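# Park a bicycle in a loose floor rack with Stretch

## Task

Get the bike parked in the floor rack with one wheel sitting in the slot near its closed end and the kickstand fully retracted. When you finish, the bike must be at rest and touched by nothing except the rack: no wall, furniture or loose item. The rack is free to slide on the floor. If the bike topples or finishes leaning, the task is failed.

## Robot and tools

ROBOT. A Hello Robot Stretch 3 with a single arm. It has a two-wheel differential base (0.33 m long, 0.34 m wide, rounded rear), a lift running up a mast, and a telescoping arm that reaches out to the robot's right side. The base pivots about the point midway between its drive wheels, 0.05 m back from its front edge; a passive caster sits about 0.24 m behind that axle. It cannot drive sideways, so to carry the gripper forward or back you drive the base. With the arm in and the wrist folded, a spin sweeps a circle of radius 0.28 m; an unfolded, level wrist reaches past it. Objects may occasionally get nudged by something outside your control.

FRAMES. Base frame: origin on the floor between the drive wheels, x forward, y left, z up, in metres. hand_pose is reported in this frame at the fingertip pinch point. Odometry frame = base frame at scene start; base_odometry counts wheel rotation only, so slip shows up as motion. Heading in rad, positive left.

move. One action per call, plus optional "cameras" (list of head_camera, nav_camera, wrist_camera, or all; [] for none) and "blocking" (true/omitted waits until everything rests; false returns in about half a second while motion continues). An action contains "base", "joints", or both, optionally with "speeds", "pace" and "contact_limits"; alternatively {"servos": "reboot"} on its own, which re-enables servos that shut off.
- base: exactly one key. {"translate_m": d} is a relative straight drive, metres, positive forward, -3 to 3. {"rotate_rad": d} is a relative spin in place, radians, positive left, -6.4 to 6.4. Offsets are measured from the base position in the latest reported state.
- joints: absolute targets keyed by name. lift_m 0 to 1.1; arm_m 0 to 0.52 (extension); wrist_yaw_rad -1.345 to 4.42 (0 along the arm, positive swings toward the front); wrist_pitch_rad -1.57 to 0.451 (0 level, negative tips fingers down); wrist_roll_rad -2.911 to 2.918; gripper_m -0.089 to 0.179 (bigger is wider; fingertip gap is roughly 0.007 to 0.025 less than the value); head_pan_rad -3.953 to 1.73 (0 forward, positive left, -1.57 looks along the arm); head_tilt_rad -1.53 to 0.419 (negative looks down).
- pace: "default" or "max". speeds: per-key top speed, capped at the max rate (translate 0.30 m/s, rotate 1.90 rad/s, lift 0.15 m/s, arm 0.40 m/s). The base is slowed to 0.10 m/s and 0.63 rad/s unless lift_m < 0.30, arm_m < 0.03 and wrist_yaw_rad > 2.54.
- contact_limits: motor_effort percentage (1 to 100) at which a motion halts, given next to its own command. arm_m takes a number; lift_m takes {"down": v, "up": v}, below about 12 it may trip in free motion; translate_m and rotate_rad only get a stop if you specify one, and each wheel then stops separately, which can twist the robot.
Unknown keys make the call invalid; out-of-range values are refused. A refusal or an uncommanded stop cancels the remaining move, wait and finished_scene calls in that reply.

wait {seconds 0 to 10, cameras}: lets the scene run and returns state and images; returns early once motions settle. stop {cameras}: brakes all your running motions; braked items report "stopped" and may still press on contacts. zoom_image {camera, region [x0,y0,x1,y1]}: enlarges up to 504x504 pixels of that camera's latest image. read_manual: only licence texts. finished_scene {scene}: ends the current scene by number; the bike must stay parked without the robot.

RESULTS. "move" reads done or the worst status. Statuses: moving, done, off_target (rested short and may still push), stopped, contact_stop (lift or arm goes slack until recommanded), time_out, torque_fault (wrist or head servo off; send reboot). on_its_own lists things the robot did unasked; "held at" is the target. motor_effort in percent, positive toward higher values, bracket = peak; positive wheel effort pushes forward. lidar_m: 12 sectors of 30 degrees, first straight ahead, counter-clockwise (4th left, 7th behind, 10th right), a plane 0.17 m up, "-" for nothing or closer than 0.15 m. wrist_depth_mm and head_depth_mm: 7x7 median depths in mm. base_tilt in degrees, forward and right positive, about 4 degrees of bias. turned_by_wheels vs turned_by_imu: if they disagree by more than 0.15 rad, believe the IMU. "pictures" gives the image order. head_camera images are rotated: turn a quarter clockwise to stand upright; nav_camera a quarter counterclockwise.

CAUTIONS. Before folding the wrist (yaw to 3.0) or unfolding it, put lift_m in 0.32 to 0.95, pitch -0.4, roll near 0; once folded the lift may go to 0.25. With yaw under -0.4 keep pitch at -0.5 or less. Wrist and head have no contact stop and will strain until they fault. Pushing with the arm on something solid above about 0.45 m, or driving while hooked on something fixed, can tip the robot; if tilt appears, back the gripper off. To grasp, command gripper_m below the object's width; release at 0.05 above it. Avoid dropping, slamming or shoving hard, and don't let go of parts that are moving. Joints you omit may keep pushing toward earlier targets. Time keeps running while you reason, so a running move carries on.

Each tool is called as name([rows], argument=value, ...), one row to a line, values as JSON.

## Session

move(joints={"head_tilt_rad": -0.5}, cameras=["head_camera","nav_camera"])

move(joints={"head_pan_rad": -1.57}, cameras=["nav_camera"])

move(joints={"head_pan_rad": 1.57}, cameras=["nav_camera"])

Scene clock: 0.87 s.
move: done
base_odometry: x=+0.000 y=+0.000 heading=+0.000
turned_by_wheels: +0.000
turned_by_imu: +0.000
base_tilt: forward=-0.8 right=+0.6
lidar_m: 0.76 0.84 1.31 2.01 2.24 0.95 4.01 2.14 1.74 1.74 0.94 0.77
head_depth_mm: 592 652 727 816 928 1088 1207 / 597 659 731 825 940 1095 1213 / 604 664 740 835 952 1116 1235 / 609 673 748 844 966 1133 1249 / 615 677 759 855 982 1152 1240 / 620 686 766 865 999 1180 1258 / 625 693 771 881 1010 1194 1251
base_status: not commanded
joint_positions: lift_m=+0.538 arm_m=+0.003 wrist_yaw_rad=+2.979 wrist_pitch_rad=-0.574 wrist_roll_rad=+0.000 gripper_m=+0.037 head_pan_rad=+0.000 head_tilt_rad=-0.506
joint_status: all done
measured_speeds: all 0
motor_effort: left_wheel=+0.6(1.5) right_wheel=+1.0(1.4) lift_m=+28.0(29.4) arm_m=-0.7(1.6) wrist_yaw_rad=+0.8(0.8) wrist_pitch_rad=+2.1(2.1) wrist_roll_rad=-0.1(0.4) gripper_m=-0.4(2.1) head_pan_rad=-0.1(1.4) head_tilt_rad=-2.5(4.2)
hand_pose: x=+0.0115 y=+0.0516 z=+0.5172 quat_wxyz=(+0.255, +0.692, +0.145, +0.660) (m; base frame)
wrist_depth_mm: - 142 - - - - - / - 154 - - - - - / - 175 - - - - - / 946 920 236 909 933 932 880 / 792 805 234 790 798 778 785 / 706 698 130 664 131 687 701 / 625 648 397 481 607 617 616
pictures: head_camera (sideways), nav_camera (sideways)
camera_calibration:
head_camera: T_world_to_cam=[[-0.512515, 0.0490532, -0.857276, 1.14733], [0.0584146, 0.998046, 0.0221854, -0.0294826], [0.856689, -0.0387071, -0.514379, 0.619507], [0, 0, 0, 1]] pos_world=[0.0590182, -0.00287564, 1.30289]
nav_camera: T_world_to_cam=[[0.463318, -0.00291561, 0.886187, -1.11191], [0.00471259, -0.999972, -0.00575382, 0.0577149], [0.886179, 0.00684208, -0.463292, 0.55992], [0, 0, 0, 1]] pos_world=[0.0187055, 0.0506404, 1.2451]

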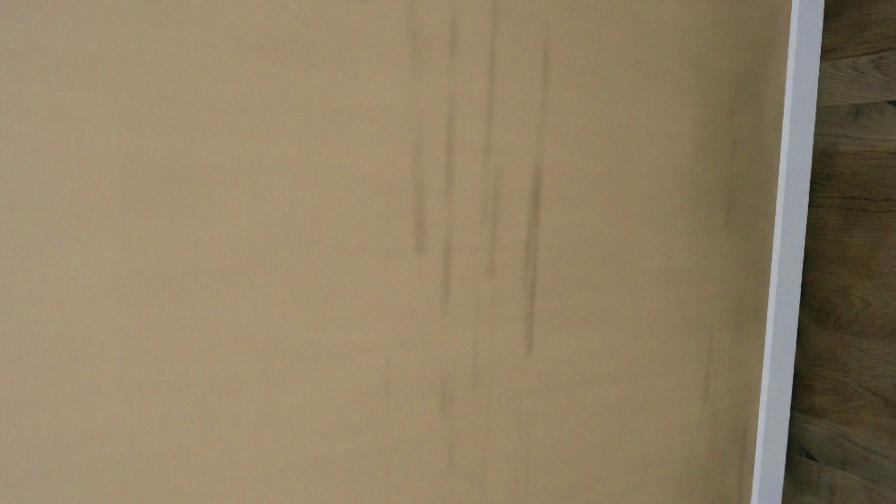

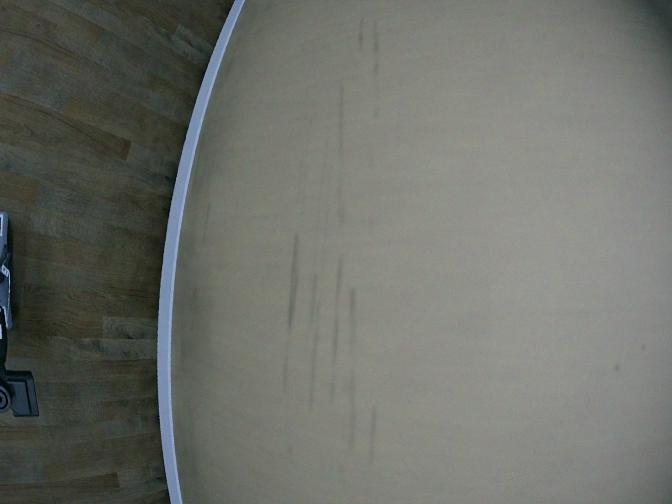

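Scene clock: 3.17 s.
move: done
base_odometry: x=+0.000 y=+0.000 heading=+0.000
turned_by_wheels: +0.000
turned_by_imu: +0.000
base_tilt: forward=-0.8 right=+0.6
lidar_m: 0.76 0.84 1.32 2.01 2.24 0.95 4.01 2.14 1.74 1.73 0.94 0.77
head_depth_mm: 1425 1561 1734 1952 1810 1477 1242 / 1428 1578 1753 1978 1830 1484 1246 / 1438 1592 1779 2004 1840 1490 1242 / 1454 1612 1798 2020 1848 1494 1239 / 1475 1611 1800 2065 1857 1489 1256 / 1473 1632 1811 2066 1833 1499 1255 / 1500 1621 1774 1844 1755 1497 1259
base_status: not commanded
joint_positions: lift_m=+0.538 arm_m=+0.003 wrist_yaw_rad=+2.979 wrist_pitch_rad=-0.574 wrist_roll_rad=+0.000 gripper_m=+0.037 head_pan_rad=-1.579 head_tilt_rad=-0.504
joint_status: all done
measured_speeds: translate_m=+0.000 rotate_rad=+0.000 lift_m=+0.000 arm_m=+0.000 wrist_yaw_rad=+0.000 wrist_pitch_rad=+0.000 wrist_roll_rad=+0.000 head_pan_rad=+0.024 head_tilt_rad=+0.000
motor_effort: left_wheel=+0.6(1.5) right_wheel=+1.1(1.7) lift_m=+27.3(29.2) arm_m=-0.7(2.3) wrist_yaw_rad=+0.2(0.8) wrist_pitch_rad=+2.1(2.1) wrist_roll_rad=-0.4(0.6) gripper_m=+0.2(1.7) head_pan_rad=+3.2(4.9) head_tilt_rad=+3.8(4.6)
hand_pose: x=+0.0115 y=+0.0516 z=+0.5172 quat_wxyz=(+0.255, +0.692, +0.145, +0.660) (m; base frame)
wrist_depth_mm: - 142 - - - - - / - 155 - - - - - / - 176 - - - - - / 948 914 237 934 919 905 879 / 816 814 235 776 796 794 779 / 704 714 130 679 130 700 700 / 626 636 396 487 607 628 618
pictures: nav_camera (sideways)
camera_calibration:
nav_camera: T_world_to_cam=[[-0.00684329, -0.460976, 0.887386, -1.11066], [-0.999976, 0.00382569, -0.0057242, 0.0638311], [-0.00075615, -0.887405, -0.460991, 0.562352], [0, 0, 0, 1]] pos_world=[0.0566542, -0.0131991, 1.24519]

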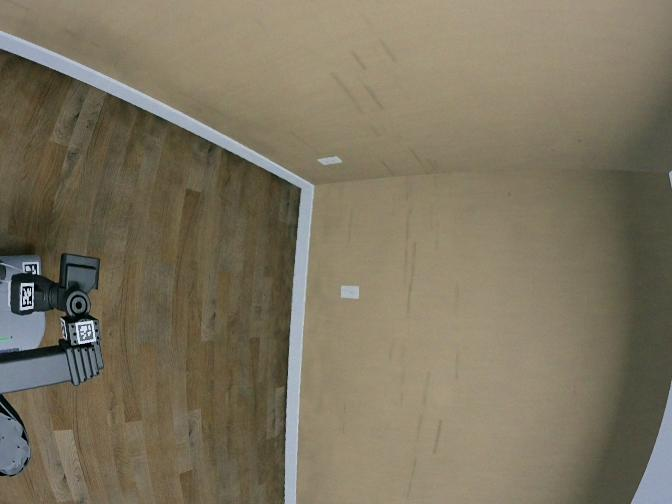

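Scene clock: 6.20 s.
move: done
base_odometry: x=+0.000 y=+0.000 heading=+0.000
turned_by_wheels: +0.000
turned_by_imu: -0.001
base_tilt: forward=-0.8 right=+0.5
lidar_m: 0.76 0.84 1.31 2.02 2.24 0.96 4.01 2.14 1.75 1.74 0.94 0.77
head_depth_mm: 1674 1827 2041 2259 1838 1489 1245 / 1668 1843 2040 2238 1846 1491 1245 / 1686 1850 2079 2229 1847 1487 1249 / 1689 1870 2106 2243 1853 1504 1244 / 1699 1886 2104 2294 1849 1493 1255 / 1726 1917 2155 2345 1874 1504 1248 / 1765 1966 2180 2354 1852 1488 1278
base_status: not commanded
joint_positions: lift_m=+0.538 arm_m=+0.003 wrist_yaw_rad=+2.979 wrist_pitch_rad=-0.574 wrist_roll_rad=+0.000 gripper_m=+0.037 head_pan_rad=+1.580 head_tilt_rad=-0.500
joint_status: all done
measured_speeds: translate_m=+0.000 rotate_rad=+0.000 lift_m=+0.000 arm_m=+0.000 wrist_yaw_rad=+0.000 wrist_pitch_rad=+0.000 wrist_roll_rad=+0.000 head_pan_rad=-0.024 head_tilt_rad=+0.000
motor_effort: left_wheel=+0.3(1.4) right_wheel=+0.8(1.8) lift_m=+27.8(29.2) arm_m=-2.3(2.9) wrist_yaw_rad=+0.6(0.8) wrist_pitch_rad=+2.1(2.1) wrist_roll_rad=-0.3(0.8) gripper_m=+0.2(1.6) head_pan_rad=-2.3(6.2) head_tilt_rad=+3.0(4.8)
hand_pose: x=+0.0115 y=+0.0516 z=+0.5172 quat_wxyz=(+0.255, +0.692, +0.145, +0.660) (m; base frame)
wrist_depth_mm: - 142 - - - - - / - 155 - - - - - / - 175 - - - - - / 971 916 236 934 919 912 894 / 820 794 234 774 799 797 781 / 707 704 130 674 130 696 699 / 629 641 394 485 606 621 623
pictures: nav_camera (sideways)
camera_calibration:
nav_camera: T_world_to_cam=[[-0.00109378, 0.45802, 0.888941, -1.11267], [0.999892, 0.0135149, -0.00573316, 0.0516915], [-0.0146399, 0.888839, -0.457986, 0.558519], [0, 0, 0, 1]] pos_world=[-0.0447263, 0.0124924, 1.24519]

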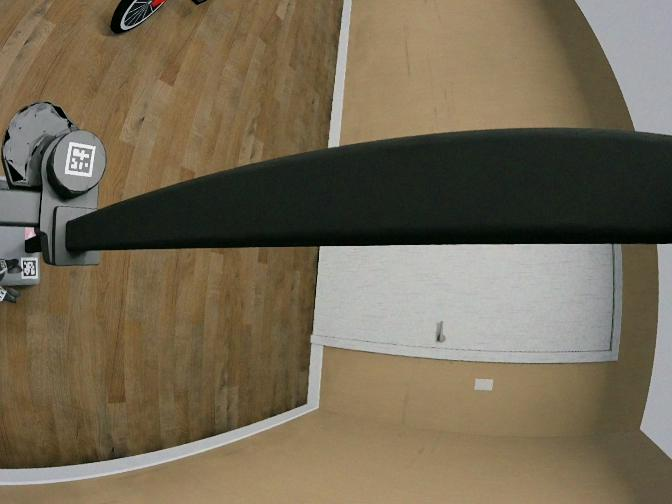

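move(joints={"head_pan_rad": -3.3, "head_tilt_rad": -0.6}, cameras=["nav_camera","head_camera"])

move(joints={"head_pan_rad": -3.9}, cameras=["nav_camera"])

Scene clock: 14.03 s.
move: done
base_odometry: x=+0.000 y=+0.000 heading=+0.000
turned_by_wheels: +0.000
turned_by_imu: -0.001
base_tilt: forward=-0.9 right=+0.6
lidar_m: 0.76 0.84 1.31 2.01 2.24 0.95 4.01 2.15 1.75 1.74 0.94 0.77
head_depth_mm: 3536 3908 2828 2088 1673 1393 1188 / 3518 3781 2808 1975 1673 1393 1186 / 3480 3822 1987 1770 1583 1390 489 / 3505 3727 2806 2096 1587 1403 490 / 3449 3761 2806 2112 1665 1398 1198 / 3395 3656 2803 2117 1691 1392 1188 / 3372 3714 2808 2106 1680 1394 1183
base_status: not commanded
joint_positions: lift_m=+0.538 arm_m=+0.003 wrist_yaw_rad=+2.979 wrist_pitch_rad=-0.574 wrist_roll_rad=+0.000 gripper_m=+0.037 head_pan_rad=-3.310 head_tilt_rad=-0.600
joint_status: all done
measured_speeds: translate_m=+0.000 rotate_rad=+0.000 lift_m=+0.000 arm_m=+0.000 wrist_yaw_rad=+0.000 wrist_pitch_rad=+0.000 wrist_roll_rad=+0.000 head_pan_rad=+0.024 head_tilt_rad=+0.000
motor_effort: left_wheel=+0.2(1.3) right_wheel=+1.1(1.6) lift_m=+26.9(28.6) arm_m=-4.7(5.3) wrist_yaw_rad=+0.3(1.1) wrist_pitch_rad=+2.0(2.2) wrist_roll_rad=-0.2(0.8) gripper_m=-0.6(1.8) head_pan_rad=+2.8(6.0) head_tilt_rad=-3.0(6.4)
hand_pose: x=+0.0115 y=+0.0516 z=+0.5172 quat_wxyz=(+0.255, +0.692, +0.145, +0.660) (m; base frame)
wrist_depth_mm: - 143 - - - - - / - 155 - - - - - / - 175 - - - - - / 950 925 236 940 940 917 875 / 819 810 234 768 789 785 791 / 724 713 130 679 130 701 708 / 638 639 395 488 604 618 614
pictures: head_camera (sideways), nav_camera (sideways)
camera_calibration:
head_camera: T_world_to_cam=[[0.573927, -0.147159, -0.805576, 1.07329], [-0.226348, -0.973904, 0.0166483, -0.0204767], [-0.787003, 0.172786, -0.592259, 0.730834], [0, 0, 0, 1]] pos_world=[-0.0454545, 0.0117239, 1.2978]
nav_camera: T_world_to_cam=[[-0.536038, 0.0938916, 0.838956, -1.04422], [0.163143, 0.986583, -0.00617577, 0.0573552], [-0.82828, 0.133559, -0.544163, 0.675573], [0, 0, 0, 1]] pos_world=[-0.00953659, -0.0487709, 1.24403]

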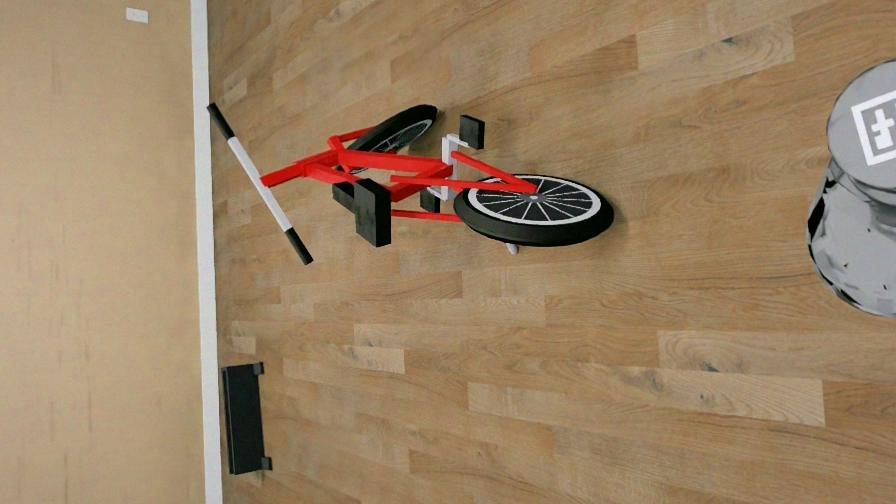

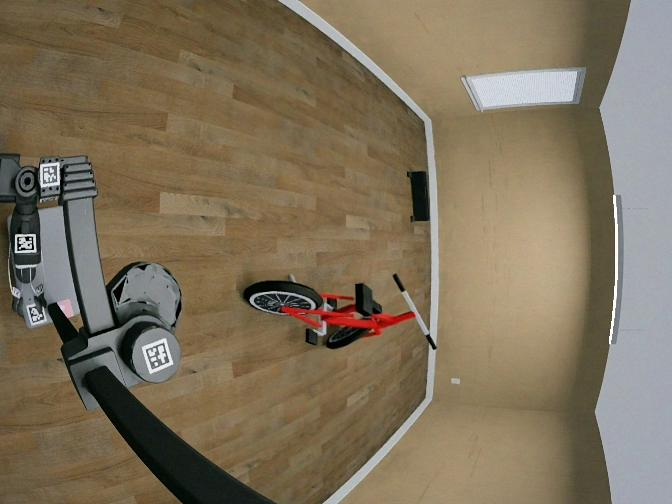

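Scene clock: 14.97 s.
move: done
base_odometry: x=+0.000 y=+0.000 heading=+0.000
turned_by_wheels: +0.000
turned_by_imu: +0.000
base_tilt: forward=-0.8 right=+0.6
lidar_m: 0.76 0.84 1.31 2.02 2.23 0.95 4.01 2.14 1.75 1.74 0.94 0.77
head_depth_mm: - - - - - 1352 1185 / - - - - - - 1163 / 2535 - - - - - - / 2729 3085 2813 2085 1675 1399 1188 / 3146 3472 2856 2105 1686 1410 429 / 3605 3927 2873 2127 1690 1395 1191 / 3584 3830 2839 1905 1546 1392 1193
base_status: not commanded
joint_positions: lift_m=+0.538 arm_m=+0.003 wrist_yaw_rad=+2.979 wrist_pitch_rad=-0.574 wrist_roll_rad=+0.000 gripper_m=+0.037 head_pan_rad=-3.918 head_tilt_rad=-0.600
joint_status: all done
measured_speeds: all 0
motor_effort: left_wheel=+1.0(1.5) right_wheel=+1.1(1.5) lift_m=+27.3(28.2) arm_m=-5.7(5.7) wrist_yaw_rad=+0.5(0.9) wrist_pitch_rad=+2.1(2.1) wrist_roll_rad=-0.3(0.7) gripper_m=-0.2(1.6) head_pan_rad=+0.3(4.1) head_tilt_rad=-4.7(4.9)
hand_pose: x=+0.0115 y=+0.0516 z=+0.5172 quat_wxyz=(+0.255, +0.692, +0.145, +0.660) (m; base frame)
wrist_depth_mm: - 142 - - - - - / - 154 - - - - - / - 175 - - - - - / 945 920 236 919 933 911 904 / 826 801 235 792 804 790 790 / 710 707 130 665 131 700 687 / 635 642 395 489 612 619 609
pictures: nav_camera (sideways)
camera_calibration:
nav_camera: T_world_to_cam=[[-0.386351, 0.383565, 0.838815, -1.04494], [0.697768, 0.716297, -0.0061552, 0.0540762], [-0.603202, 0.58292, -0.544382, 0.674511], [0, 0, 0, 1]] pos_world=[-0.0345794, -0.0311191, 1.24403]

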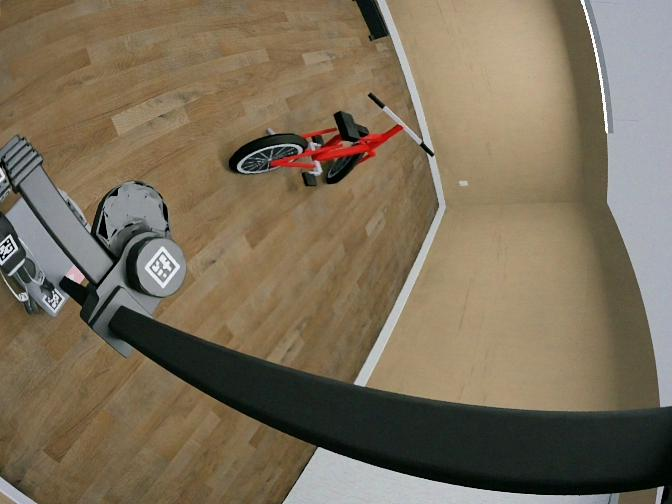

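move(base={"rotate_rad": -2.944}, joints={"head_pan_rad": 0.0, "head_tilt_rad": -0.5, "lift_m": 0.4}, cameras=["nav_camera"])

move(joints={"lift_m": 0.28}, cameras=["head_camera"])

Scene clock: 60.03 s.
move: done
base_odometry: x=+0.000 y=+0.000 heading=-2.943
turned_by_wheels: -2.943
turned_by_imu: -2.977
base_tilt: forward=-0.8 right=+0.5
lidar_m: 2.97 1.90 1.74 1.31 0.84 0.76 0.77 0.94 1.87 2.03 2.51 0.95
head_depth_mm: 3283 3561 3496 2428 1784 1369 1244 / 3388 3715 3576 2416 1841 1499 1246 / 3452 3792 3438 2442 1833 1493 1247 / 3516 3998 3605 2448 1849 1503 1245 / 3592 3973 3585 2447 1870 1501 1254 / 3119 3291 3343 2435 1855 1495 1247 / 2639 2752 2863 2449 1854 1502 1250
base_status: done
joint_positions: lift_m=+0.400 arm_m=+0.003 wrist_yaw_rad=+2.979 wrist_pitch_rad=-0.575 wrist_roll_rad=+0.000 gripper_m=+0.037 head_pan_rad=+0.000 head_tilt_rad=-0.500
joint_status: all done
measured_speeds: all 0
motor_effort: left_wheel=+9.6(16.6) right_wheel=-12.4(13.4) lift_m=+24.7(27.0) arm_m=-12.5(13.0) wrist_yaw_rad=+0.4(1.3) wrist_pitch_rad=+2.2(2.4) wrist_roll_rad=-0.3(0.6) gripper_m=+0.0(1.6) head_pan_rad=-2.2(6.5) head_tilt_rad=+2.7(6.4)
hand_pose: x=+0.0115 y=+0.0514 z=+0.3791 quat_wxyz=(+0.255, +0.692, +0.145, +0.660) (m; base frame)
wrist_depth_mm: - 142 - - - - - / - 155 - - - - - / 765 176 850 886 877 889 856 / 721 721 237 737 742 724 726 / 634 634 235 619 634 621 631 / 565 559 130 372 130 556 555 / 493 364 334 345 477 494 487
pictures: nav_camera (sideways)
camera_calibration:
nav_camera: T_world_to_cam=[[0.457841, -0.00275451, 0.88903, -1.11556], [0.00508855, -0.999971, -0.0057188, 0.0576628], [0.88902, 0.00714218, -0.457813, 0.552817], [0, 0, 0, 1]] pos_world=[0.0189914, 0.0506399, 1.24519]

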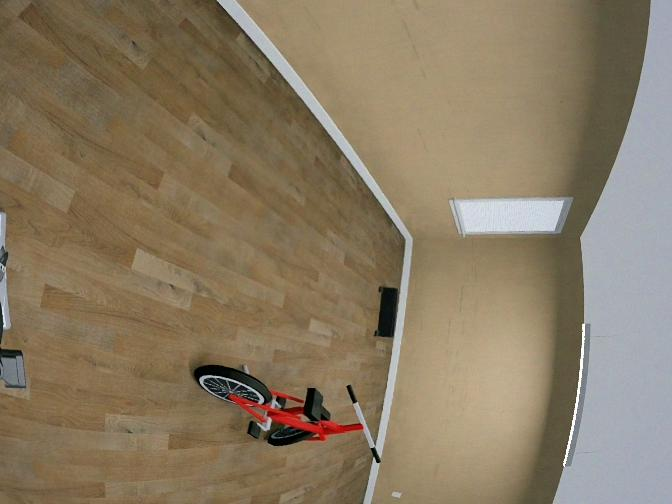

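Scene clock: 61.97 s.
move: done
base_odometry: x=+0.000 y=+0.000 heading=-2.943
turned_by_wheels: +0.000
turned_by_imu: +0.000
base_tilt: forward=-0.8 right=+0.5
lidar_m: 2.96 1.90 1.73 1.31 0.84 0.76 0.77 0.94 1.87 2.02 2.51 0.95
head_depth_mm: 3217 3630 3496 2403 1778 1371 1249 / 3379 3651 3553 2414 1848 1491 1243 / 3483 3834 3476 2393 1851 1498 1247 / 3568 3858 3538 2409 1854 1492 1252 / 3625 3968 3591 2462 1859 1499 1253 / 3131 3308 3306 2440 1848 1496 1256 / 2627 2734 2897 2459 1871 1494 1256
base_status: not commanded
joint_positions: lift_m=+0.280 arm_m=+0.003 wrist_yaw_rad=+2.979 wrist_pitch_rad=-0.575 wrist_roll_rad=+0.000 gripper_m=+0.037 head_pan_rad=+0.000 head_tilt_rad=-0.500
joint_status: all done
measured_speeds: all 0
motor_effort: left_wheel=+9.5(9.8) right_wheel=-12.3(12.5) lift_m=+23.2(26.4) arm_m=-11.9(13.1) wrist_yaw_rad=+0.7(1.0) wrist_pitch_rad=+2.2(2.3) wrist_roll_rad=+0.0(0.6) gripper_m=-0.3(1.5) head_pan_rad=-2.5(3.4) head_tilt_rad=+2.9(4.5)
hand_pose: x=+0.0115 y=+0.0514 z=+0.2591 quat_wxyz=(+0.255, +0.692, +0.145, +0.660) (m; base frame)
wrist_depth_mm: - 143 - - - - - / - 155 809 852 832 851 831 / 695 176 663 687 668 671 657 / 590 555 235 566 558 560 563 / 497 299 233 292 491 485 481 / 270 262 131 247 130 425 423 / 231 232 226 230 365 382 381
pictures: head_camera (sideways)
camera_calibration:
head_camera: T_world_to_cam=[[-0.507191, 0.0490669, -0.860436, 1.1514], [0.0582848, 0.998045, 0.0225577, -0.0299661], [0.85986, -0.0387093, -0.50906, 0.612574], [0, 0, 0, 1]] pos_world=[0.0589965, -0.00287571, 1.30321]

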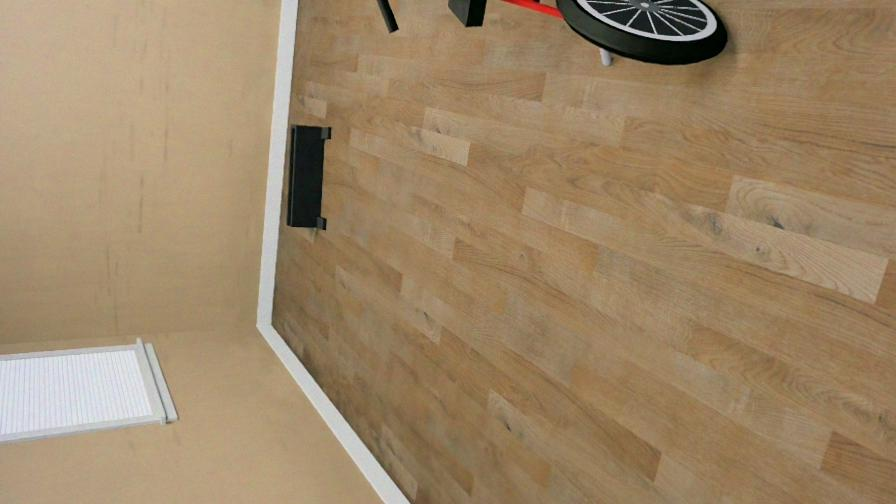

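move(base={"translate_m": 2.3}, pace="max", cameras=["nav_camera","head_camera"])

move(joints={"head_pan_rad": -1.57, "head_tilt_rad": -0.6}, cameras=["nav_camera","head_camera"])

Scene clock: 77.13 s.
move: done
base_odometry: x=-2.255 y=-0.453 heading=-2.943
turned_by_wheels: +0.000
turned_by_imu: +0.011
base_tilt: forward=-0.8 right=+0.5
lidar_m: 1.52 0.99 0.90 0.91 1.13 2.30 2.94 1.23 1.28 2.89 2.03 1.86
head_depth_mm: 1497 1636 1817 2007 1841 1492 1241 / 1531 1691 1867 2065 1848 1495 1240 / 1577 1733 1928 2136 1846 1492 1244 / 1619 1785 1990 2223 1837 1496 1253 / 1697 1879 2067 2237 1868 1487 1254 / 1545 1659 1784 1879 1803 1497 1250 / 1320 1385 1434 1535 1624 1497 1249
base_status: done
joint_positions: lift_m=+0.280 arm_m=+0.003 wrist_yaw_rad=+2.979 wrist_pitch_rad=-0.575 wrist_roll_rad=+0.000 gripper_m=+0.037 head_pan_rad=+0.000 head_tilt_rad=-0.500
joint_status: not commanded
measured_speeds: all 0
motor_effort: left_wheel=+2.3(18.3) right_wheel=-1.2(9.1) lift_m=+31.9(33.9) arm_m=-10.1(12.6) wrist_yaw_rad=+0.6(1.0) wrist_pitch_rad=+2.3(2.4) wrist_roll_rad=-0.1(0.7) gripper_m=+0.5(1.9) head_pan_rad=-2.1(3.6) head_tilt_rad=+2.0(3.9)
hand_pose: x=+0.0115 y=+0.0514 z=+0.2591 quat_wxyz=(+0.255, +0.692, +0.145, +0.660) (m; base frame)
wrist_depth_mm: - 142 - - - - - / 873 155 843 856 826 793 799 / 702 176 650 686 692 682 662 / 580 557 235 573 574 564 555 / 501 300 236 285 491 488 481 / 267 262 131 248 130 430 426 / 234 234 226 229 363 384 378
pictures: head_camera (sideways), nav_camera (sideways)
camera_calibration:
head_camera: T_world_to_cam=[[-0.506992, 0.0491073, -0.860551, 1.15154], [0.0583873, 0.998039, 0.0225542, -0.0298674], [0.859971, -0.0388104, -0.508865, 0.612311], [0, 0, 0, 1]] pos_world=[0.0589959, -0.00297608, 1.30322]
nav_camera: T_world_to_cam=[[0.457721, -0.00298388, 0.889091, -1.11567], [0.00462865, -0.999973, -0.00573893, 0.0576969], [0.889084, 0.00674212, -0.457694, 0.552599], [0, 0, 0, 1]] pos_world=[0.019091, 0.0506406, 1.24519]

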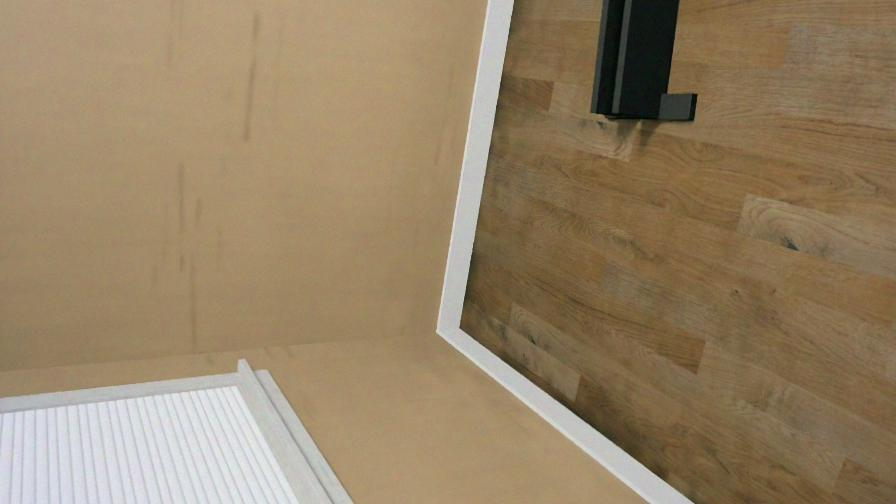

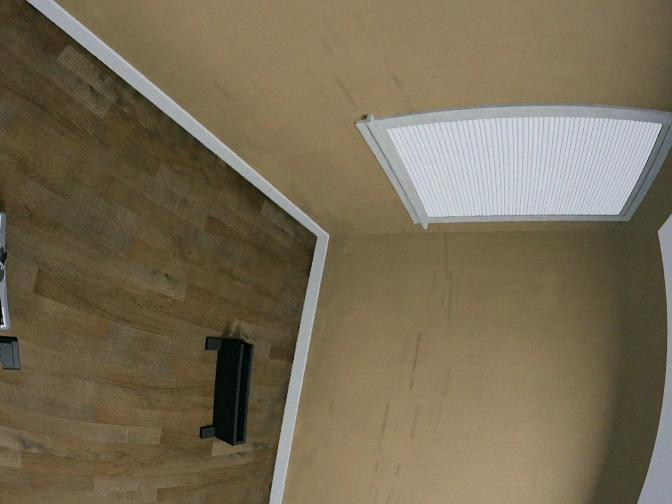

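Scene clock: 79.43 s.
move: done
base_odometry: x=-2.255 y=-0.453 heading=-2.943
turned_by_wheels: +0.000
turned_by_imu: +0.000
base_tilt: forward=-0.8 right=+0.5
lidar_m: 1.52 0.99 0.91 0.91 1.13 2.30 2.93 1.23 1.27 2.90 2.04 1.87
head_depth_mm: 2349 2609 2791 2099 1668 1385 1186 / 2413 2681 2793 2112 1681 1385 1188 / 2484 2769 2828 2124 1678 1394 1190 / 2560 2815 2823 2079 1681 1393 1194 / 2640 2970 2821 2099 1676 1399 1193 / 2721 3070 2848 2104 1677 1395 1191 / 2716 2963 2851 2104 1686 1401 1184
base_status: not commanded
joint_positions: lift_m=+0.280 arm_m=+0.003 wrist_yaw_rad=+2.979 wrist_pitch_rad=-0.575 wrist_roll_rad=+0.000 gripper_m=+0.037 head_pan_rad=-1.580 head_tilt_rad=-0.599
joint_status: all done
measured_speeds: translate_m=+0.000 rotate_rad=+0.000 lift_m=+0.000 arm_m=+0.000 wrist_yaw_rad=+0.000 wrist_pitch_rad=+0.000 wrist_roll_rad=+0.000 head_pan_rad=+0.024 head_tilt_rad=+0.000
motor_effort: left_wheel=+3.0(3.7) right_wheel=-0.7(1.9) lift_m=+31.1(32.6) arm_m=-10.1(11.2) wrist_yaw_rad=+0.7(0.9) wrist_pitch_rad=+2.2(2.4) wrist_roll_rad=-0.2(0.5) gripper_m=+0.6(2.1) head_pan_rad=+3.0(6.5) head_tilt_rad=-2.8(5.4)
hand_pose: x=+0.0115 y=+0.0514 z=+0.2591 quat_wxyz=(+0.255, +0.692, +0.145, +0.660) (m; base frame)
wrist_depth_mm: - 142 - - - - - / 885 155 806 864 826 785 786 / 691 176 670 683 688 670 671 / 586 563 237 574 565 569 555 / 505 301 234 287 477 487 479 / 271 261 131 248 130 425 422 / 231 233 225 229 362 379 376
pictures: head_camera (sideways), nav_camera (sideways)
camera_calibration:
head_camera: T_world_to_cam=[[0.0542515, 0.589618, -0.805858, 1.07679], [0.997477, -0.0689999, 0.0166668, -0.0279487], [-0.0457771, -0.80473, -0.591874, 0.725815], [0, 0, 0, 1]] pos_world=[0.00268622, -0.0527405, 1.2978]
nav_camera: T_world_to_cam=[[-0.00768935, -0.543849, 0.839148, -1.04769], [-0.99997, 0.00464838, -0.00615041, 0.0644381], [-0.000555786, -0.83917, -0.543868, 0.670139], [0, 0, 0, 1]] pos_world=[0.0567526, -0.00772589, 1.24403]

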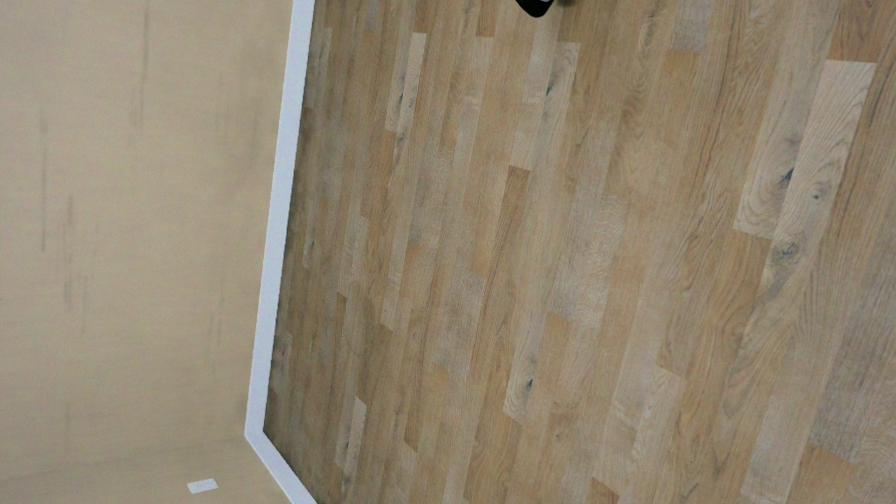

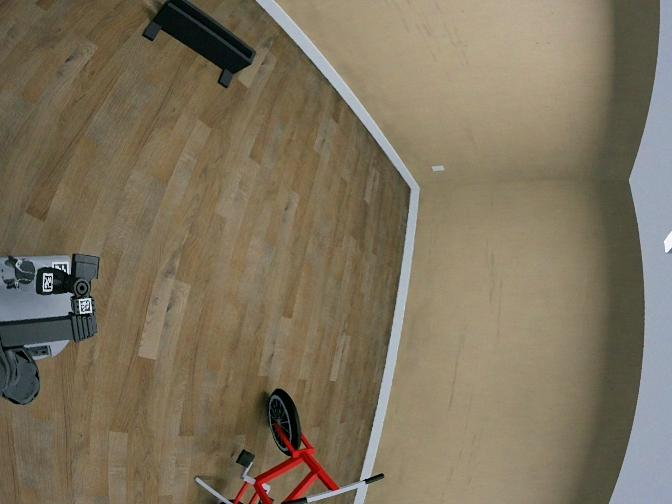

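move(joints={"head_pan_rad": -0.35, "head_tilt_rad": -0.6}, cameras=["head_camera"])

zoom_image(camera="head_camera", region=[400, 0, 780, 330])

move(joints={"head_pan_rad": -2.1, "head_tilt_rad": -0.6}, cameras=["head_camera"])

zoom_image(camera="head_camera", region=[300, 80, 800, 480])

Scene clock: 88.00 s.
move: done
base_odometry: x=-2.255 y=-0.453 heading=-2.943
turned_by_wheels: +0.000
turned_by_imu: -0.001
base_tilt: forward=-0.8 right=+0.6
lidar_m: 1.53 0.99 0.90 0.91 1.13 2.30 2.93 1.23 1.27 2.88 2.04 1.86
head_depth_mm: 1570 1787 1999 2109 1668 1394 1183 / 1571 1756 1996 2100 1622 1393 1187 / 1571 1760 1990 2096 1632 1390 1188 / 1567 1751 2005 2100 1625 1388 1191 / 1557 1756 1994 2116 1675 1388 1192 / 1553 1752 1991 2116 1667 1395 1193 / 1566 1754 2006 2099 1682 1393 1190
base_status: not commanded
joint_positions: lift_m=+0.280 arm_m=+0.003 wrist_yaw_rad=+2.979 wrist_pitch_rad=-0.575 wrist_roll_rad=+0.000 gripper_m=+0.037 head_pan_rad=-0.314 head_tilt_rad=-0.600
joint_status: all done
measured_speeds: all 0
motor_effort: left_wheel=+2.7(4.0) right_wheel=-1.4(1.8) lift_m=+30.3(31.6) arm_m=-10.0(10.9) wrist_yaw_rad=+0.3(1.0) wrist_pitch_rad=+2.3(2.3) wrist_roll_rad=-0.3(0.6) gripper_m=-0.6(1.2) head_pan_rad=-1.9(5.6) head_tilt_rad=-2.4(6.7)
hand_pose: x=+0.0115 y=+0.0514 z=+0.2591 quat_wxyz=(+0.255, +0.692, +0.145, +0.660) (m; base frame)
wrist_depth_mm: - 143 - - - - - / 874 154 826 839 837 797 809 / 683 177 662 672 670 676 680 / 582 553 237 574 567 557 564 / 502 301 234 288 486 487 486 / 269 262 131 247 130 429 424 / 232 232 227 230 365 379 377
pictures: head_camera (sideways)
camera_calibration:
head_camera: T_world_to_cam=[[-0.546642, 0.229339, -0.805349, 1.07973], [0.36598, 0.930475, 0.0165567, -0.0239713], [0.753154, -0.285691, -0.59257, 0.721834], [0, 0, 0, 1]] pos_world=[0.0553493, -0.0190988, 1.2977]

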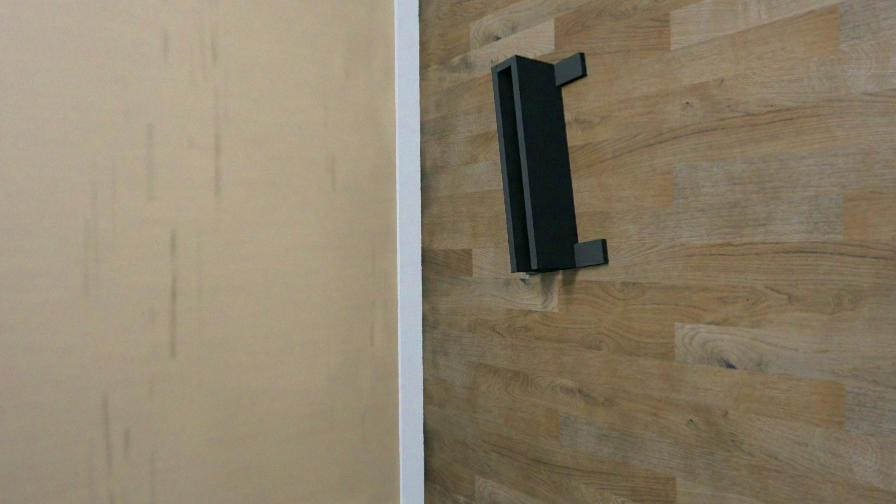

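Scaled by 1.326 from the camera's 896x504 image, which has a finer 1280x720 frame.

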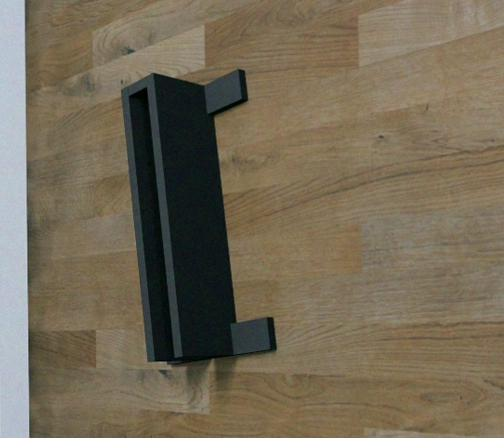

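Scene clock: 89.30 s.
move: done
base_odometry: x=-2.255 y=-0.453 heading=-2.943
turned_by_wheels: +0.000
turned_by_imu: +0.000
base_tilt: forward=-0.8 right=+0.6
lidar_m: 1.52 0.99 0.91 0.91 1.13 2.30 2.93 1.23 1.28 2.90 2.04 1.86
head_depth_mm: 2746 3061 2805 1610 1669 1384 1187 / 2718 3019 2866 1721 1667 1391 1186 / 2600 2920 2686 1806 1670 1385 1190 / 2518 2873 2816 1885 1673 1380 1196 / 2466 2731 2791 2109 1670 1395 1186 / 2446 2691 2825 2101 1689 1397 1194 / 2347 2632 2791 2118 1679 1393 1196
base_status: not commanded
joint_positions: lift_m=+0.280 arm_m=+0.003 wrist_yaw_rad=+2.979 wrist_pitch_rad=-0.575 wrist_roll_rad=+0.000 gripper_m=+0.037 head_pan_rad=-2.137 head_tilt_rad=-0.600
joint_status: all done
measured_speeds: translate_m=+0.000 rotate_rad=+0.000 lift_m=+0.000 arm_m=+0.000 wrist_yaw_rad=+0.000 wrist_pitch_rad=+0.000 wrist_roll_rad=+0.000 head_pan_rad=+0.024 head_tilt_rad=+0.000
motor_effort: left_wheel=+2.3(3.5) right_wheel=-0.8(1.8) lift_m=+30.3(31.2) arm_m=-8.9(10.8) wrist_yaw_rad=+0.5(1.1) wrist_pitch_rad=+2.3(2.4) wrist_roll_rad=-0.3(0.8) gripper_m=-0.5(2.0) head_pan_rad=+2.8(5.6) head_tilt_rad=-3.6(5.6)
hand_pose: x=+0.0115 y=+0.0514 z=+0.2591 quat_wxyz=(+0.255, +0.692, +0.145, +0.660) (m; base frame)
wrist_depth_mm: - 142 - - - - - / 873 155 819 850 830 807 788 / 692 176 668 674 683 669 676 / 578 557 236 574 566 557 560 / 502 299 236 290 481 483 479 / 269 260 131 248 130 427 425 / 232 232 226 229 365 376 379
pictures: head_camera (sideways)
camera_calibration:
head_camera: T_world_to_cam=[[0.358522, 0.472117, -0.805337, 1.07417], [0.809707, -0.5866, 0.0165815, -0.0266954], [-0.464583, -0.658032, -0.592585, 0.729321], [0, 0, 0, 1]] pos_world=[-0.0246686, -0.0428774, 1.2977]

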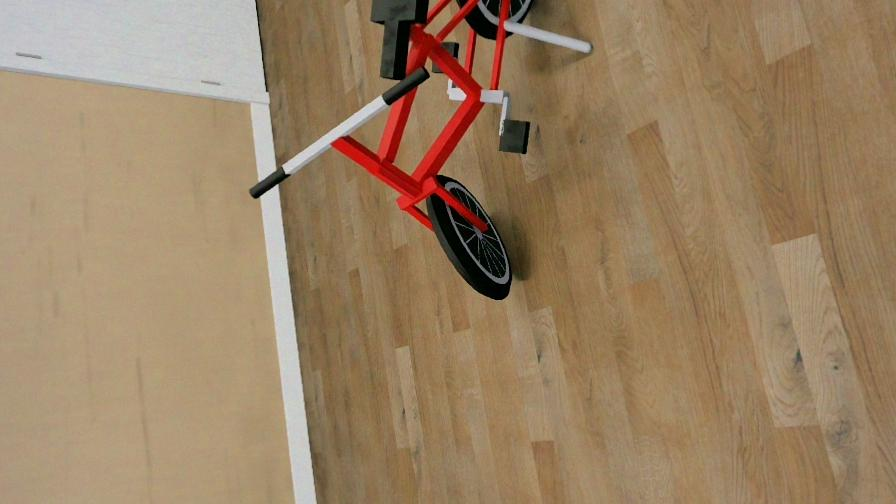

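Scaled by 1.008 from the camera's 896x504 image, which has a finer 1280x720 frame.

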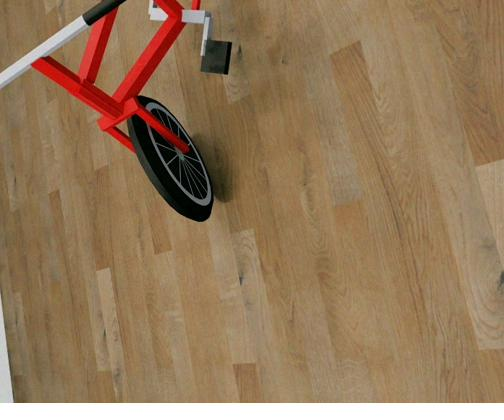

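move(base={"rotate_rad": -0.682}, cameras=[])

move(base={"translate_m": 0.856}, joints={"head_pan_rad": -1.0, "head_tilt_rad": -0.8}, cameras=[])

move(base={"rotate_rad": 2.004}, joints={"head_pan_rad": -1.57, "head_tilt_rad": -0.95}, cameras=["head_camera", "nav_camera"])

Scene clock: 136.97 s.
move: done
base_odometry: x=-2.255 y=-0.453 heading=+2.658
turned_by_wheels: -0.681
turned_by_imu: -0.692
base_tilt: forward=-0.8 right=+0.5
lidar_m: 1.87 1.86 1.08 0.91 0.91 1.02 1.70 2.90 1.30 1.24 2.87 2.22
head_depth_mm: 2583 2836 2811 2097 1674 1380 1193 / 2726 3048 2805 2115 1694 1389 1185 / 2975 3246 2784 2081 1683 1398 1191 / 3169 3537 2807 1949 1692 1396 1190 / 3407 3746 2840 1745 1673 1395 1191 / 3183 3544 2836 1691 1685 1401 1196 / 2901 3128 2830 1693 1632 1403 1195
base_status: done
joint_positions: lift_m=+0.280 arm_m=+0.003 wrist_yaw_rad=+2.979 wrist_pitch_rad=-0.575 wrist_roll_rad=+0.000 gripper_m=+0.037 head_pan_rad=-2.100 head_tilt_rad=-0.600
joint_status: not commanded
measured_speeds: all 0
motor_effort: left_wheel=+10.2(17.0) right_wheel=-9.8(12.7) lift_m=+29.8(30.5) arm_m=-9.9(10.5) wrist_yaw_rad=+0.4(1.1) wrist_pitch_rad=+2.2(2.4) wrist_roll_rad=+0.0(0.5) gripper_m=-0.2(1.6) head_pan_rad=+3.2(4.0) head_tilt_rad=-2.2(4.1)
hand_pose: x=+0.0115 y=+0.0514 z=+0.2591 quat_wxyz=(+0.255, +0.692, +0.145, +0.660) (m; base frame)
wrist_depth_mm: - 142 - - - - - / - 155 816 851 844 839 812 / 703 176 654 677 689 669 668 / 579 557 236 569 563 566 556 / 501 299 235 287 492 481 479 / 267 261 131 247 130 425 421 / 233 231 226 231 366 379 377
pictures: none
No camera images: "cameras" was empty.

Scene clock: 145.40 s.
move: done
base_odometry: x=-3.013 y=-0.055 heading=+2.658
turned_by_wheels: +0.000
turned_by_imu: +0.004
base_tilt: forward=-0.7 right=+0.5
lidar_m: 1.05 1.05 1.19 1.16 1.16 1.31 2.19 1.84 1.44 2.62 2.27 1.24
head_depth_mm: 2226 2449 2039 1696 1454 1257 1117 / 2277 2486 2057 1699 1449 1259 1124 / 2359 2515 2049 1682 1454 1264 1121 / 2379 2547 2044 1682 1440 1263 1124 / 2419 2545 2045 1701 1455 1270 1118 / 2350 2409 2050 1685 1441 1261 1119 / 1911 2020 1987 1689 1436 1257 1054
base_status: done
joint_positions: lift_m=+0.280 arm_m=+0.003 wrist_yaw_rad=+2.979 wrist_pitch_rad=-0.575 wrist_roll_rad=+0.000 gripper_m=+0.037 head_pan_rad=-1.000 head_tilt_rad=-0.800
joint_status: all done
measured_speeds: all 0
motor_effort: left_wheel=+6.2(11.6) right_wheel=+1.8(6.7) lift_m=+28.3(30.4) arm_m=-12.2(13.3) wrist_yaw_rad=+0.4(1.0) wrist_pitch_rad=+2.2(2.5) wrist_roll_rad=+0.0(0.8) gripper_m=+0.4(2.1) head_pan_rad=-2.1(5.2) head_tilt_rad=+1.2(6.2)
hand_pose: x=+0.0115 y=+0.0514 z=+0.2591 quat_wxyz=(+0.255, +0.692, +0.145, +0.660) (m; base frame)
wrist_depth_mm: - 142 - - - - - / 832 154 811 841 830 867 799 / 698 176 654 693 673 - 687 / 582 563 235 579 550 - - / 495 299 234 288 490 476 - / 269 261 131 248 131 428 416 / 233 233 226 230 362 382 376
pictures: none
No camera images: "cameras" was empty.

Scene clock: 149.30 s.
move: done
base_odometry: x=-3.013 y=-0.055 heading=-1.621
turned_by_wheels: +2.004
turned_by_imu: +2.026
base_tilt: forward=-0.8 right=+0.5
lidar_m: 1.16 1.26 1.92 1.94 1.44 2.64 2.61 1.33 1.06 1.05 1.14 1.17
head_depth_mm: 955 1143 1407 1518 1346 1210 1103 / 963 1148 1431 1519 1339 1216 986 / 964 1157 1434 1507 1289 1210 682 / 972 1164 1440 1509 1337 1216 910 / 984 1181 1463 1505 1342 1198 1079 / 988 1186 1474 1510 1321 1187 1090 / 992 1188 1495 1489 1331 1202 1090
base_status: done
joint_positions: lift_m=+0.280 arm_m=+0.003 wrist_yaw_rad=+2.979 wrist_pitch_rad=-0.575 wrist_roll_rad=+0.000 gripper_m=+0.037 head_pan_rad=-1.570 head_tilt_rad=-0.950
joint_status: all done
measured_speeds: all 0
motor_effort: left_wheel=-10.2(13.5) right_wheel=+8.5(17.1) lift_m=+27.6(29.1) arm_m=-12.4(13.4) wrist_yaw_rad=+0.6(1.3) wrist_pitch_rad=+2.3(2.4) wrist_roll_rad=-0.3(0.6) gripper_m=+0.7(1.9) head_pan_rad=+3.2(4.4) head_tilt_rad=-5.4(8.3)
hand_pose: x=+0.0115 y=+0.0514 z=+0.2591 quat_wxyz=(+0.255, +0.692, +0.145, +0.660) (m; base frame)
wrist_depth_mm: - 143 - - - - - / 870 154 823 836 840 836 834 / 696 176 661 687 672 670 666 / 573 558 235 572 571 558 561 / 495 301 235 288 487 483 482 / 268 260 131 247 130 424 424 / 232 232 226 231 368 379 379
pictures: head_camera (sideways), nav_camera (sideways)
camera_calibration:
head_camera: T_world_to_cam=[[0.0487684, 0.830997, -0.554136, 0.748784], [0.998068, -0.0619308, -0.00503517, 0.000248381], [-0.0385023, -0.552819, -0.832411, 1.03867], [0, 0, 0, 1]] pos_world=[0.00322615, -0.0480268, 1.27953]
nav_camera: T_world_to_cam=[[-0.00271603, -0.798994, 0.601333, -0.73779], [-0.999972, -0.00206458, -0.00725978, 0.0658017], [0.00704202, -0.601336, -0.798965, 1.00195], [0, 0, 0, 1]] pos_world=[0.0567402, 0.0131542, 1.24466]

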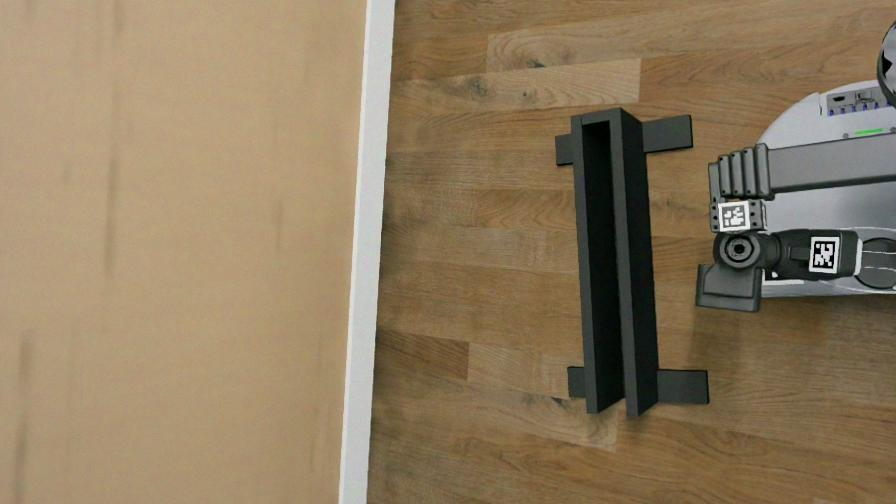

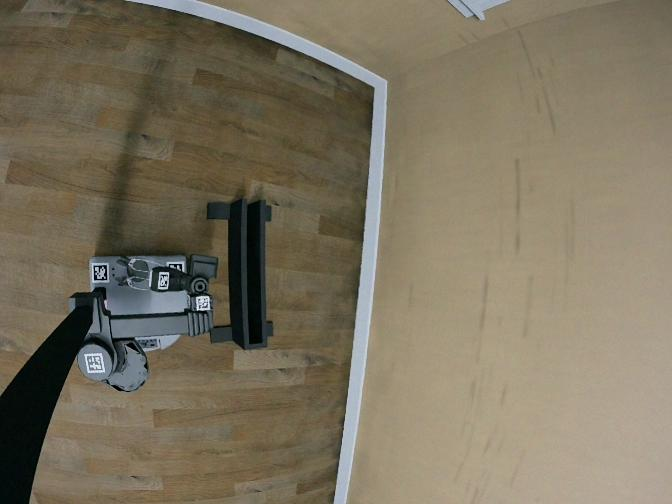

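move(joints={"lift_m": 0.5, "wrist_pitch_rad": -0.4}, cameras=[])

move(joints={"wrist_yaw_rad": 0.0}, cameras=[])

move(joints={"wrist_pitch_rad": -1.57, "wrist_roll_rad": 1.57, "arm_m": 0.287, "gripper_m": 0.1}, cameras=["head_camera", "wrist_camera"])

Scene clock: 163.40 s.
move: done
base_odometry: x=-3.013 y=-0.055 heading=-1.621
turned_by_wheels: +0.000
turned_by_imu: -0.001
base_tilt: forward=-0.9 right=+0.5
lidar_m: 1.16 1.26 1.92 1.93 1.44 2.63 2.61 1.32 1.06 1.05 1.14 1.17
head_depth_mm: 958 1136 1406 1527 1353 1212 1102 / 955 1147 1420 1515 1345 1175 480 / 967 1155 1433 1508 1291 529 955 / 971 1166 1454 1503 1342 582 591 / 982 1172 1459 1498 1346 1165 1075 / 984 1183 1474 1499 1326 1185 1102 / 990 1192 1496 1491 1337 1205 1095
base_status: not commanded
joint_positions: lift_m=+0.500 arm_m=+0.003 wrist_yaw_rad=+2.979 wrist_pitch_rad=-0.422 wrist_roll_rad=+0.000 gripper_m=+0.037 head_pan_rad=-1.570 head_tilt_rad=-0.950
joint_status: all done
measured_speeds: all 0
motor_effort: left_wheel=-10.7(11.8) right_wheel=+8.3(9.4) lift_m=+32.5(37.0) arm_m=-12.0(12.6) wrist_yaw_rad=+0.1(1.3) wrist_pitch_rad=+3.8(6.1) wrist_roll_rad=-0.4(0.5) gripper_m=+0.9(1.8) head_pan_rad=+3.6(4.1) head_tilt_rad=-6.2(6.9)
hand_pose: x=+0.0151 y=+0.0732 z=+0.5119 quat_wxyz=(+0.204, +0.701, +0.091, +0.677) (m; base frame)
wrist_depth_mm: - 135 - - - - - / - 146 - - - - - / - 162 - - - - - / - 179 - - - - - / 911 818 203 877 863 869 858 / 767 750 132 706 131 756 741 / 655 672 269 628 631 657 647
pictures: none
No camera images: "cameras" was empty.

Scene clock: 165.90 s.
move: done
base_odometry: x=-3.013 y=-0.055 heading=-1.621
turned_by_wheels: +0.000
turned_by_imu: +0.000
base_tilt: forward=-0.9 right=+0.5
lidar_m: 1.16 1.26 1.92 1.94 1.44 2.63 2.61 1.32 1.06 1.05 1.14 1.17
head_depth_mm: 956 1141 1409 1526 1340 1214 1103 / 962 1150 1418 1507 1349 1178 480 / 967 1149 1428 1503 1300 530 947 / 970 1170 1462 1503 1141 639 962 / 980 1178 1468 1514 1338 1206 1080 / 988 1180 1484 1499 1329 1187 1092 / 993 1197 1498 1504 1331 1201 1096
base_status: not commanded
joint_positions: lift_m=+0.500 arm_m=+0.003 wrist_yaw_rad=+0.002 wrist_pitch_rad=-0.422 wrist_roll_rad=+0.000 gripper_m=+0.037 head_pan_rad=-1.570 head_tilt_rad=-0.950
joint_status: all done
measured_speeds: all 0
motor_effort: left_wheel=-10.5(11.7) right_wheel=+8.1(9.3) lift_m=+32.1(33.8) arm_m=-12.0(12.6) wrist_yaw_rad=-1.4(5.5) wrist_pitch_rad=+3.8(4.0) wrist_roll_rad=-0.2(0.6) gripper_m=+1.3(1.7) head_pan_rad=+2.9(4.2) head_tilt_rad=-5.1(7.1)
hand_pose: x=-0.0210 y=-0.3717 z=+0.5119 quat_wxyz=(+0.692, +0.149, -0.691, -0.147) (m; base frame)
wrist_depth_mm: - - - - - - - / - - - - - - - / - - - - - - - / - - - - - - - / 884 874 899 883 877 832 840 / 751 761 130 703 130 732 740 / 659 682 638 630 627 651 646
pictures: none
No camera images: "cameras" was empty.

Scene clock: 169.20 s.
move: done
base_odometry: x=-3.013 y=-0.055 heading=-1.621
turned_by_wheels: +0.000
turned_by_imu: -0.001
base_tilt: forward=-0.9 right=+0.6
lidar_m: 1.16 1.26 1.91 1.94 1.44 2.63 2.60 1.32 1.06 1.05 1.14 1.17
head_depth_mm: 953 1138 1410 1517 1350 1216 1101 / 960 1145 1422 1508 1347 1171 481 / 967 1160 1441 690 598 1017 946 / 975 1168 1446 704 1280 1211 962 / 985 1171 1466 1505 1334 1205 1081 / 989 1177 1486 1503 1327 1185 1094 / 997 1195 1491 1506 1331 1198 1090
base_status: not commanded
joint_positions: lift_m=+0.500 arm_m=+0.287 wrist_yaw_rad=+0.002 wrist_pitch_rad=-1.545 wrist_roll_rad=+1.564 gripper_m=+0.100 head_pan_rad=-1.570 head_tilt_rad=-0.950
joint_status: all done
joint sent to its limit — wrist_pitch_rad, lower limit.
measured_speeds: all 0
motor_effort: left_wheel=-10.4(11.5) right_wheel=+8.4(9.4) lift_m=+31.9(33.9) arm_m=+12.4(14.8) wrist_yaw_rad=-1.9(2.4) wrist_pitch_rad=-1.9(3.5) wrist_roll_rad=+1.7(4.4) gripper_m=+0.1(93.3) head_pan_rad=+2.7(3.8) head_tilt_rad=-6.6(7.1)
hand_pose: x=-0.0216 y=-0.4143 z=+0.3819 quat_wxyz=(+0.003, +0.003, -0.716, -0.698) (m; base frame)
wrist_depth_mm: 511 508 510 401 506 489 351 / 531 518 515 377 511 441 357 / 537 535 534 378 524 430 371 / 552 551 536 388 536 432 372 / 566 570 557 397 552 549 385 / 584 128 561 412 549 557 563 / 604 601 601 586 600 574 580
pictures: head_camera (sideways), wrist_camera
camera_calibration:
head_camera: T_world_to_cam=[[0.0483568, 0.831075, -0.554054, 0.748627], [0.998096, -0.0614755, -0.00510072, 0.000351138], [-0.0382998, -0.552752, -0.832465, 1.03865], [0, 0, 0, 1]] pos_world=[0.00322857, -0.0480261, 1.27943]
wrist_camera: T_world_to_cam=[[0.00597654, 0.998687, -0.0508761, 0.440607], [0.985962, 0.00260463, 0.166952, -0.00421873], [0.166865, -0.0511597, -0.984652, 0.521305], [0, 0, 0, 1]] pos_world=[-0.0854615, -0.413348, 0.536425]

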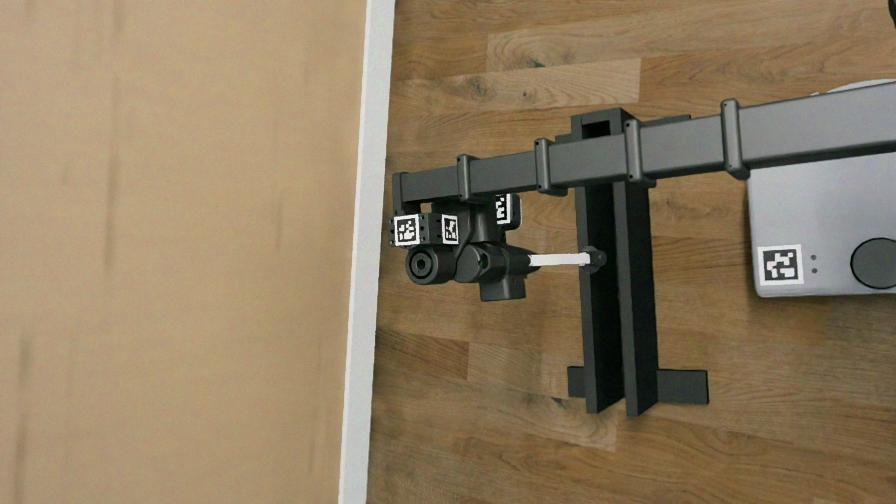

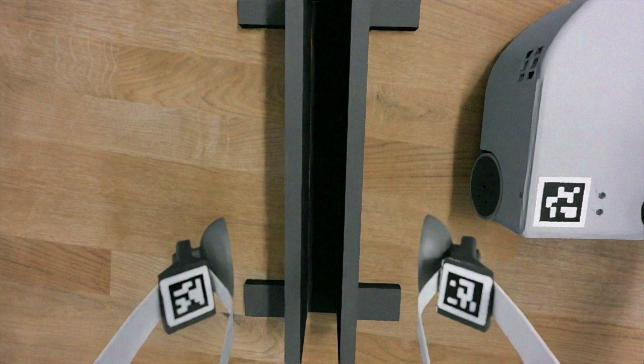

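move(joints={"arm_m": 0.267, "lift_m": 0.32, "gripper_m": 0.06}, cameras=["wrist_camera"])

Scene clock: 190.00 s.
move: done
base_odometry: x=-3.013 y=-0.055 heading=-1.621
turned_by_wheels: +0.000
turned_by_imu: -0.001
base_tilt: forward=-0.8 right=+0.5
lidar_m: 1.16 1.26 1.92 1.93 1.44 2.63 2.61 1.33 1.06 1.05 1.14 1.17
head_depth_mm: 955 1140 1402 1518 1343 1210 1102 / 961 1149 1415 1519 1344 1209 987 / 968 1159 1437 1511 1140 719 656 / 975 1162 1459 1515 936 1201 959 / 978 1174 1461 1500 1340 1204 1080 / 989 1192 1481 1504 1325 1185 1096 / 989 1189 1490 1500 1333 1205 1091
base_status: not commanded
joint_positions: lift_m=+0.320 arm_m=+0.267 wrist_yaw_rad=+0.002 wrist_pitch_rad=-1.545 wrist_roll_rad=+1.564 gripper_m=+0.060 head_pan_rad=-1.570 head_tilt_rad=-0.950
joint_status: all done
measured_speeds: all 0
motor_effort: left_wheel=-10.9(11.2) right_wheel=+8.5(9.2) lift_m=+23.3(30.8) arm_m=-12.1(14.6) wrist_yaw_rad=-1.4(2.1) wrist_pitch_rad=-1.8(2.0) wrist_roll_rad=+1.6(1.9) gripper_m=+0.0(93.3) head_pan_rad=+2.2(3.5) head_tilt_rad=-5.2(6.2)
hand_pose: x=-0.0216 y=-0.3941 z=+0.2019 quat_wxyz=(+0.003, +0.003, -0.716, -0.698) (m; base frame)
wrist_depth_mm: 342 342 267 189 337 333 275 / 349 346 276 194 342 341 261 / 363 361 280 198 350 351 260 / 372 366 362 203 364 357 260 / 379 380 210 209 371 369 259 / 388 390 127 214 128 380 260 / 404 398 303 224 390 383 387
pictures: wrist_camera
camera_calibration:
wrist_camera: T_world_to_cam=[[0.00597378, 0.998718, -0.0502691, 0.411169], [0.985961, 0.00250609, 0.166957, 0.0257399], [0.166869, -0.0505607, -0.984682, 0.345341], [0, 0, 0, 1]] pos_world=[-0.0854614, -0.393246, 0.356422]

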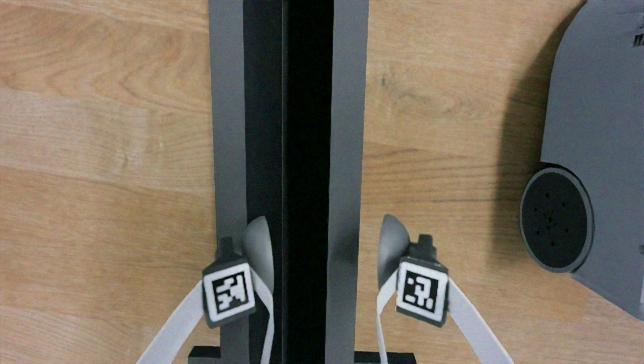

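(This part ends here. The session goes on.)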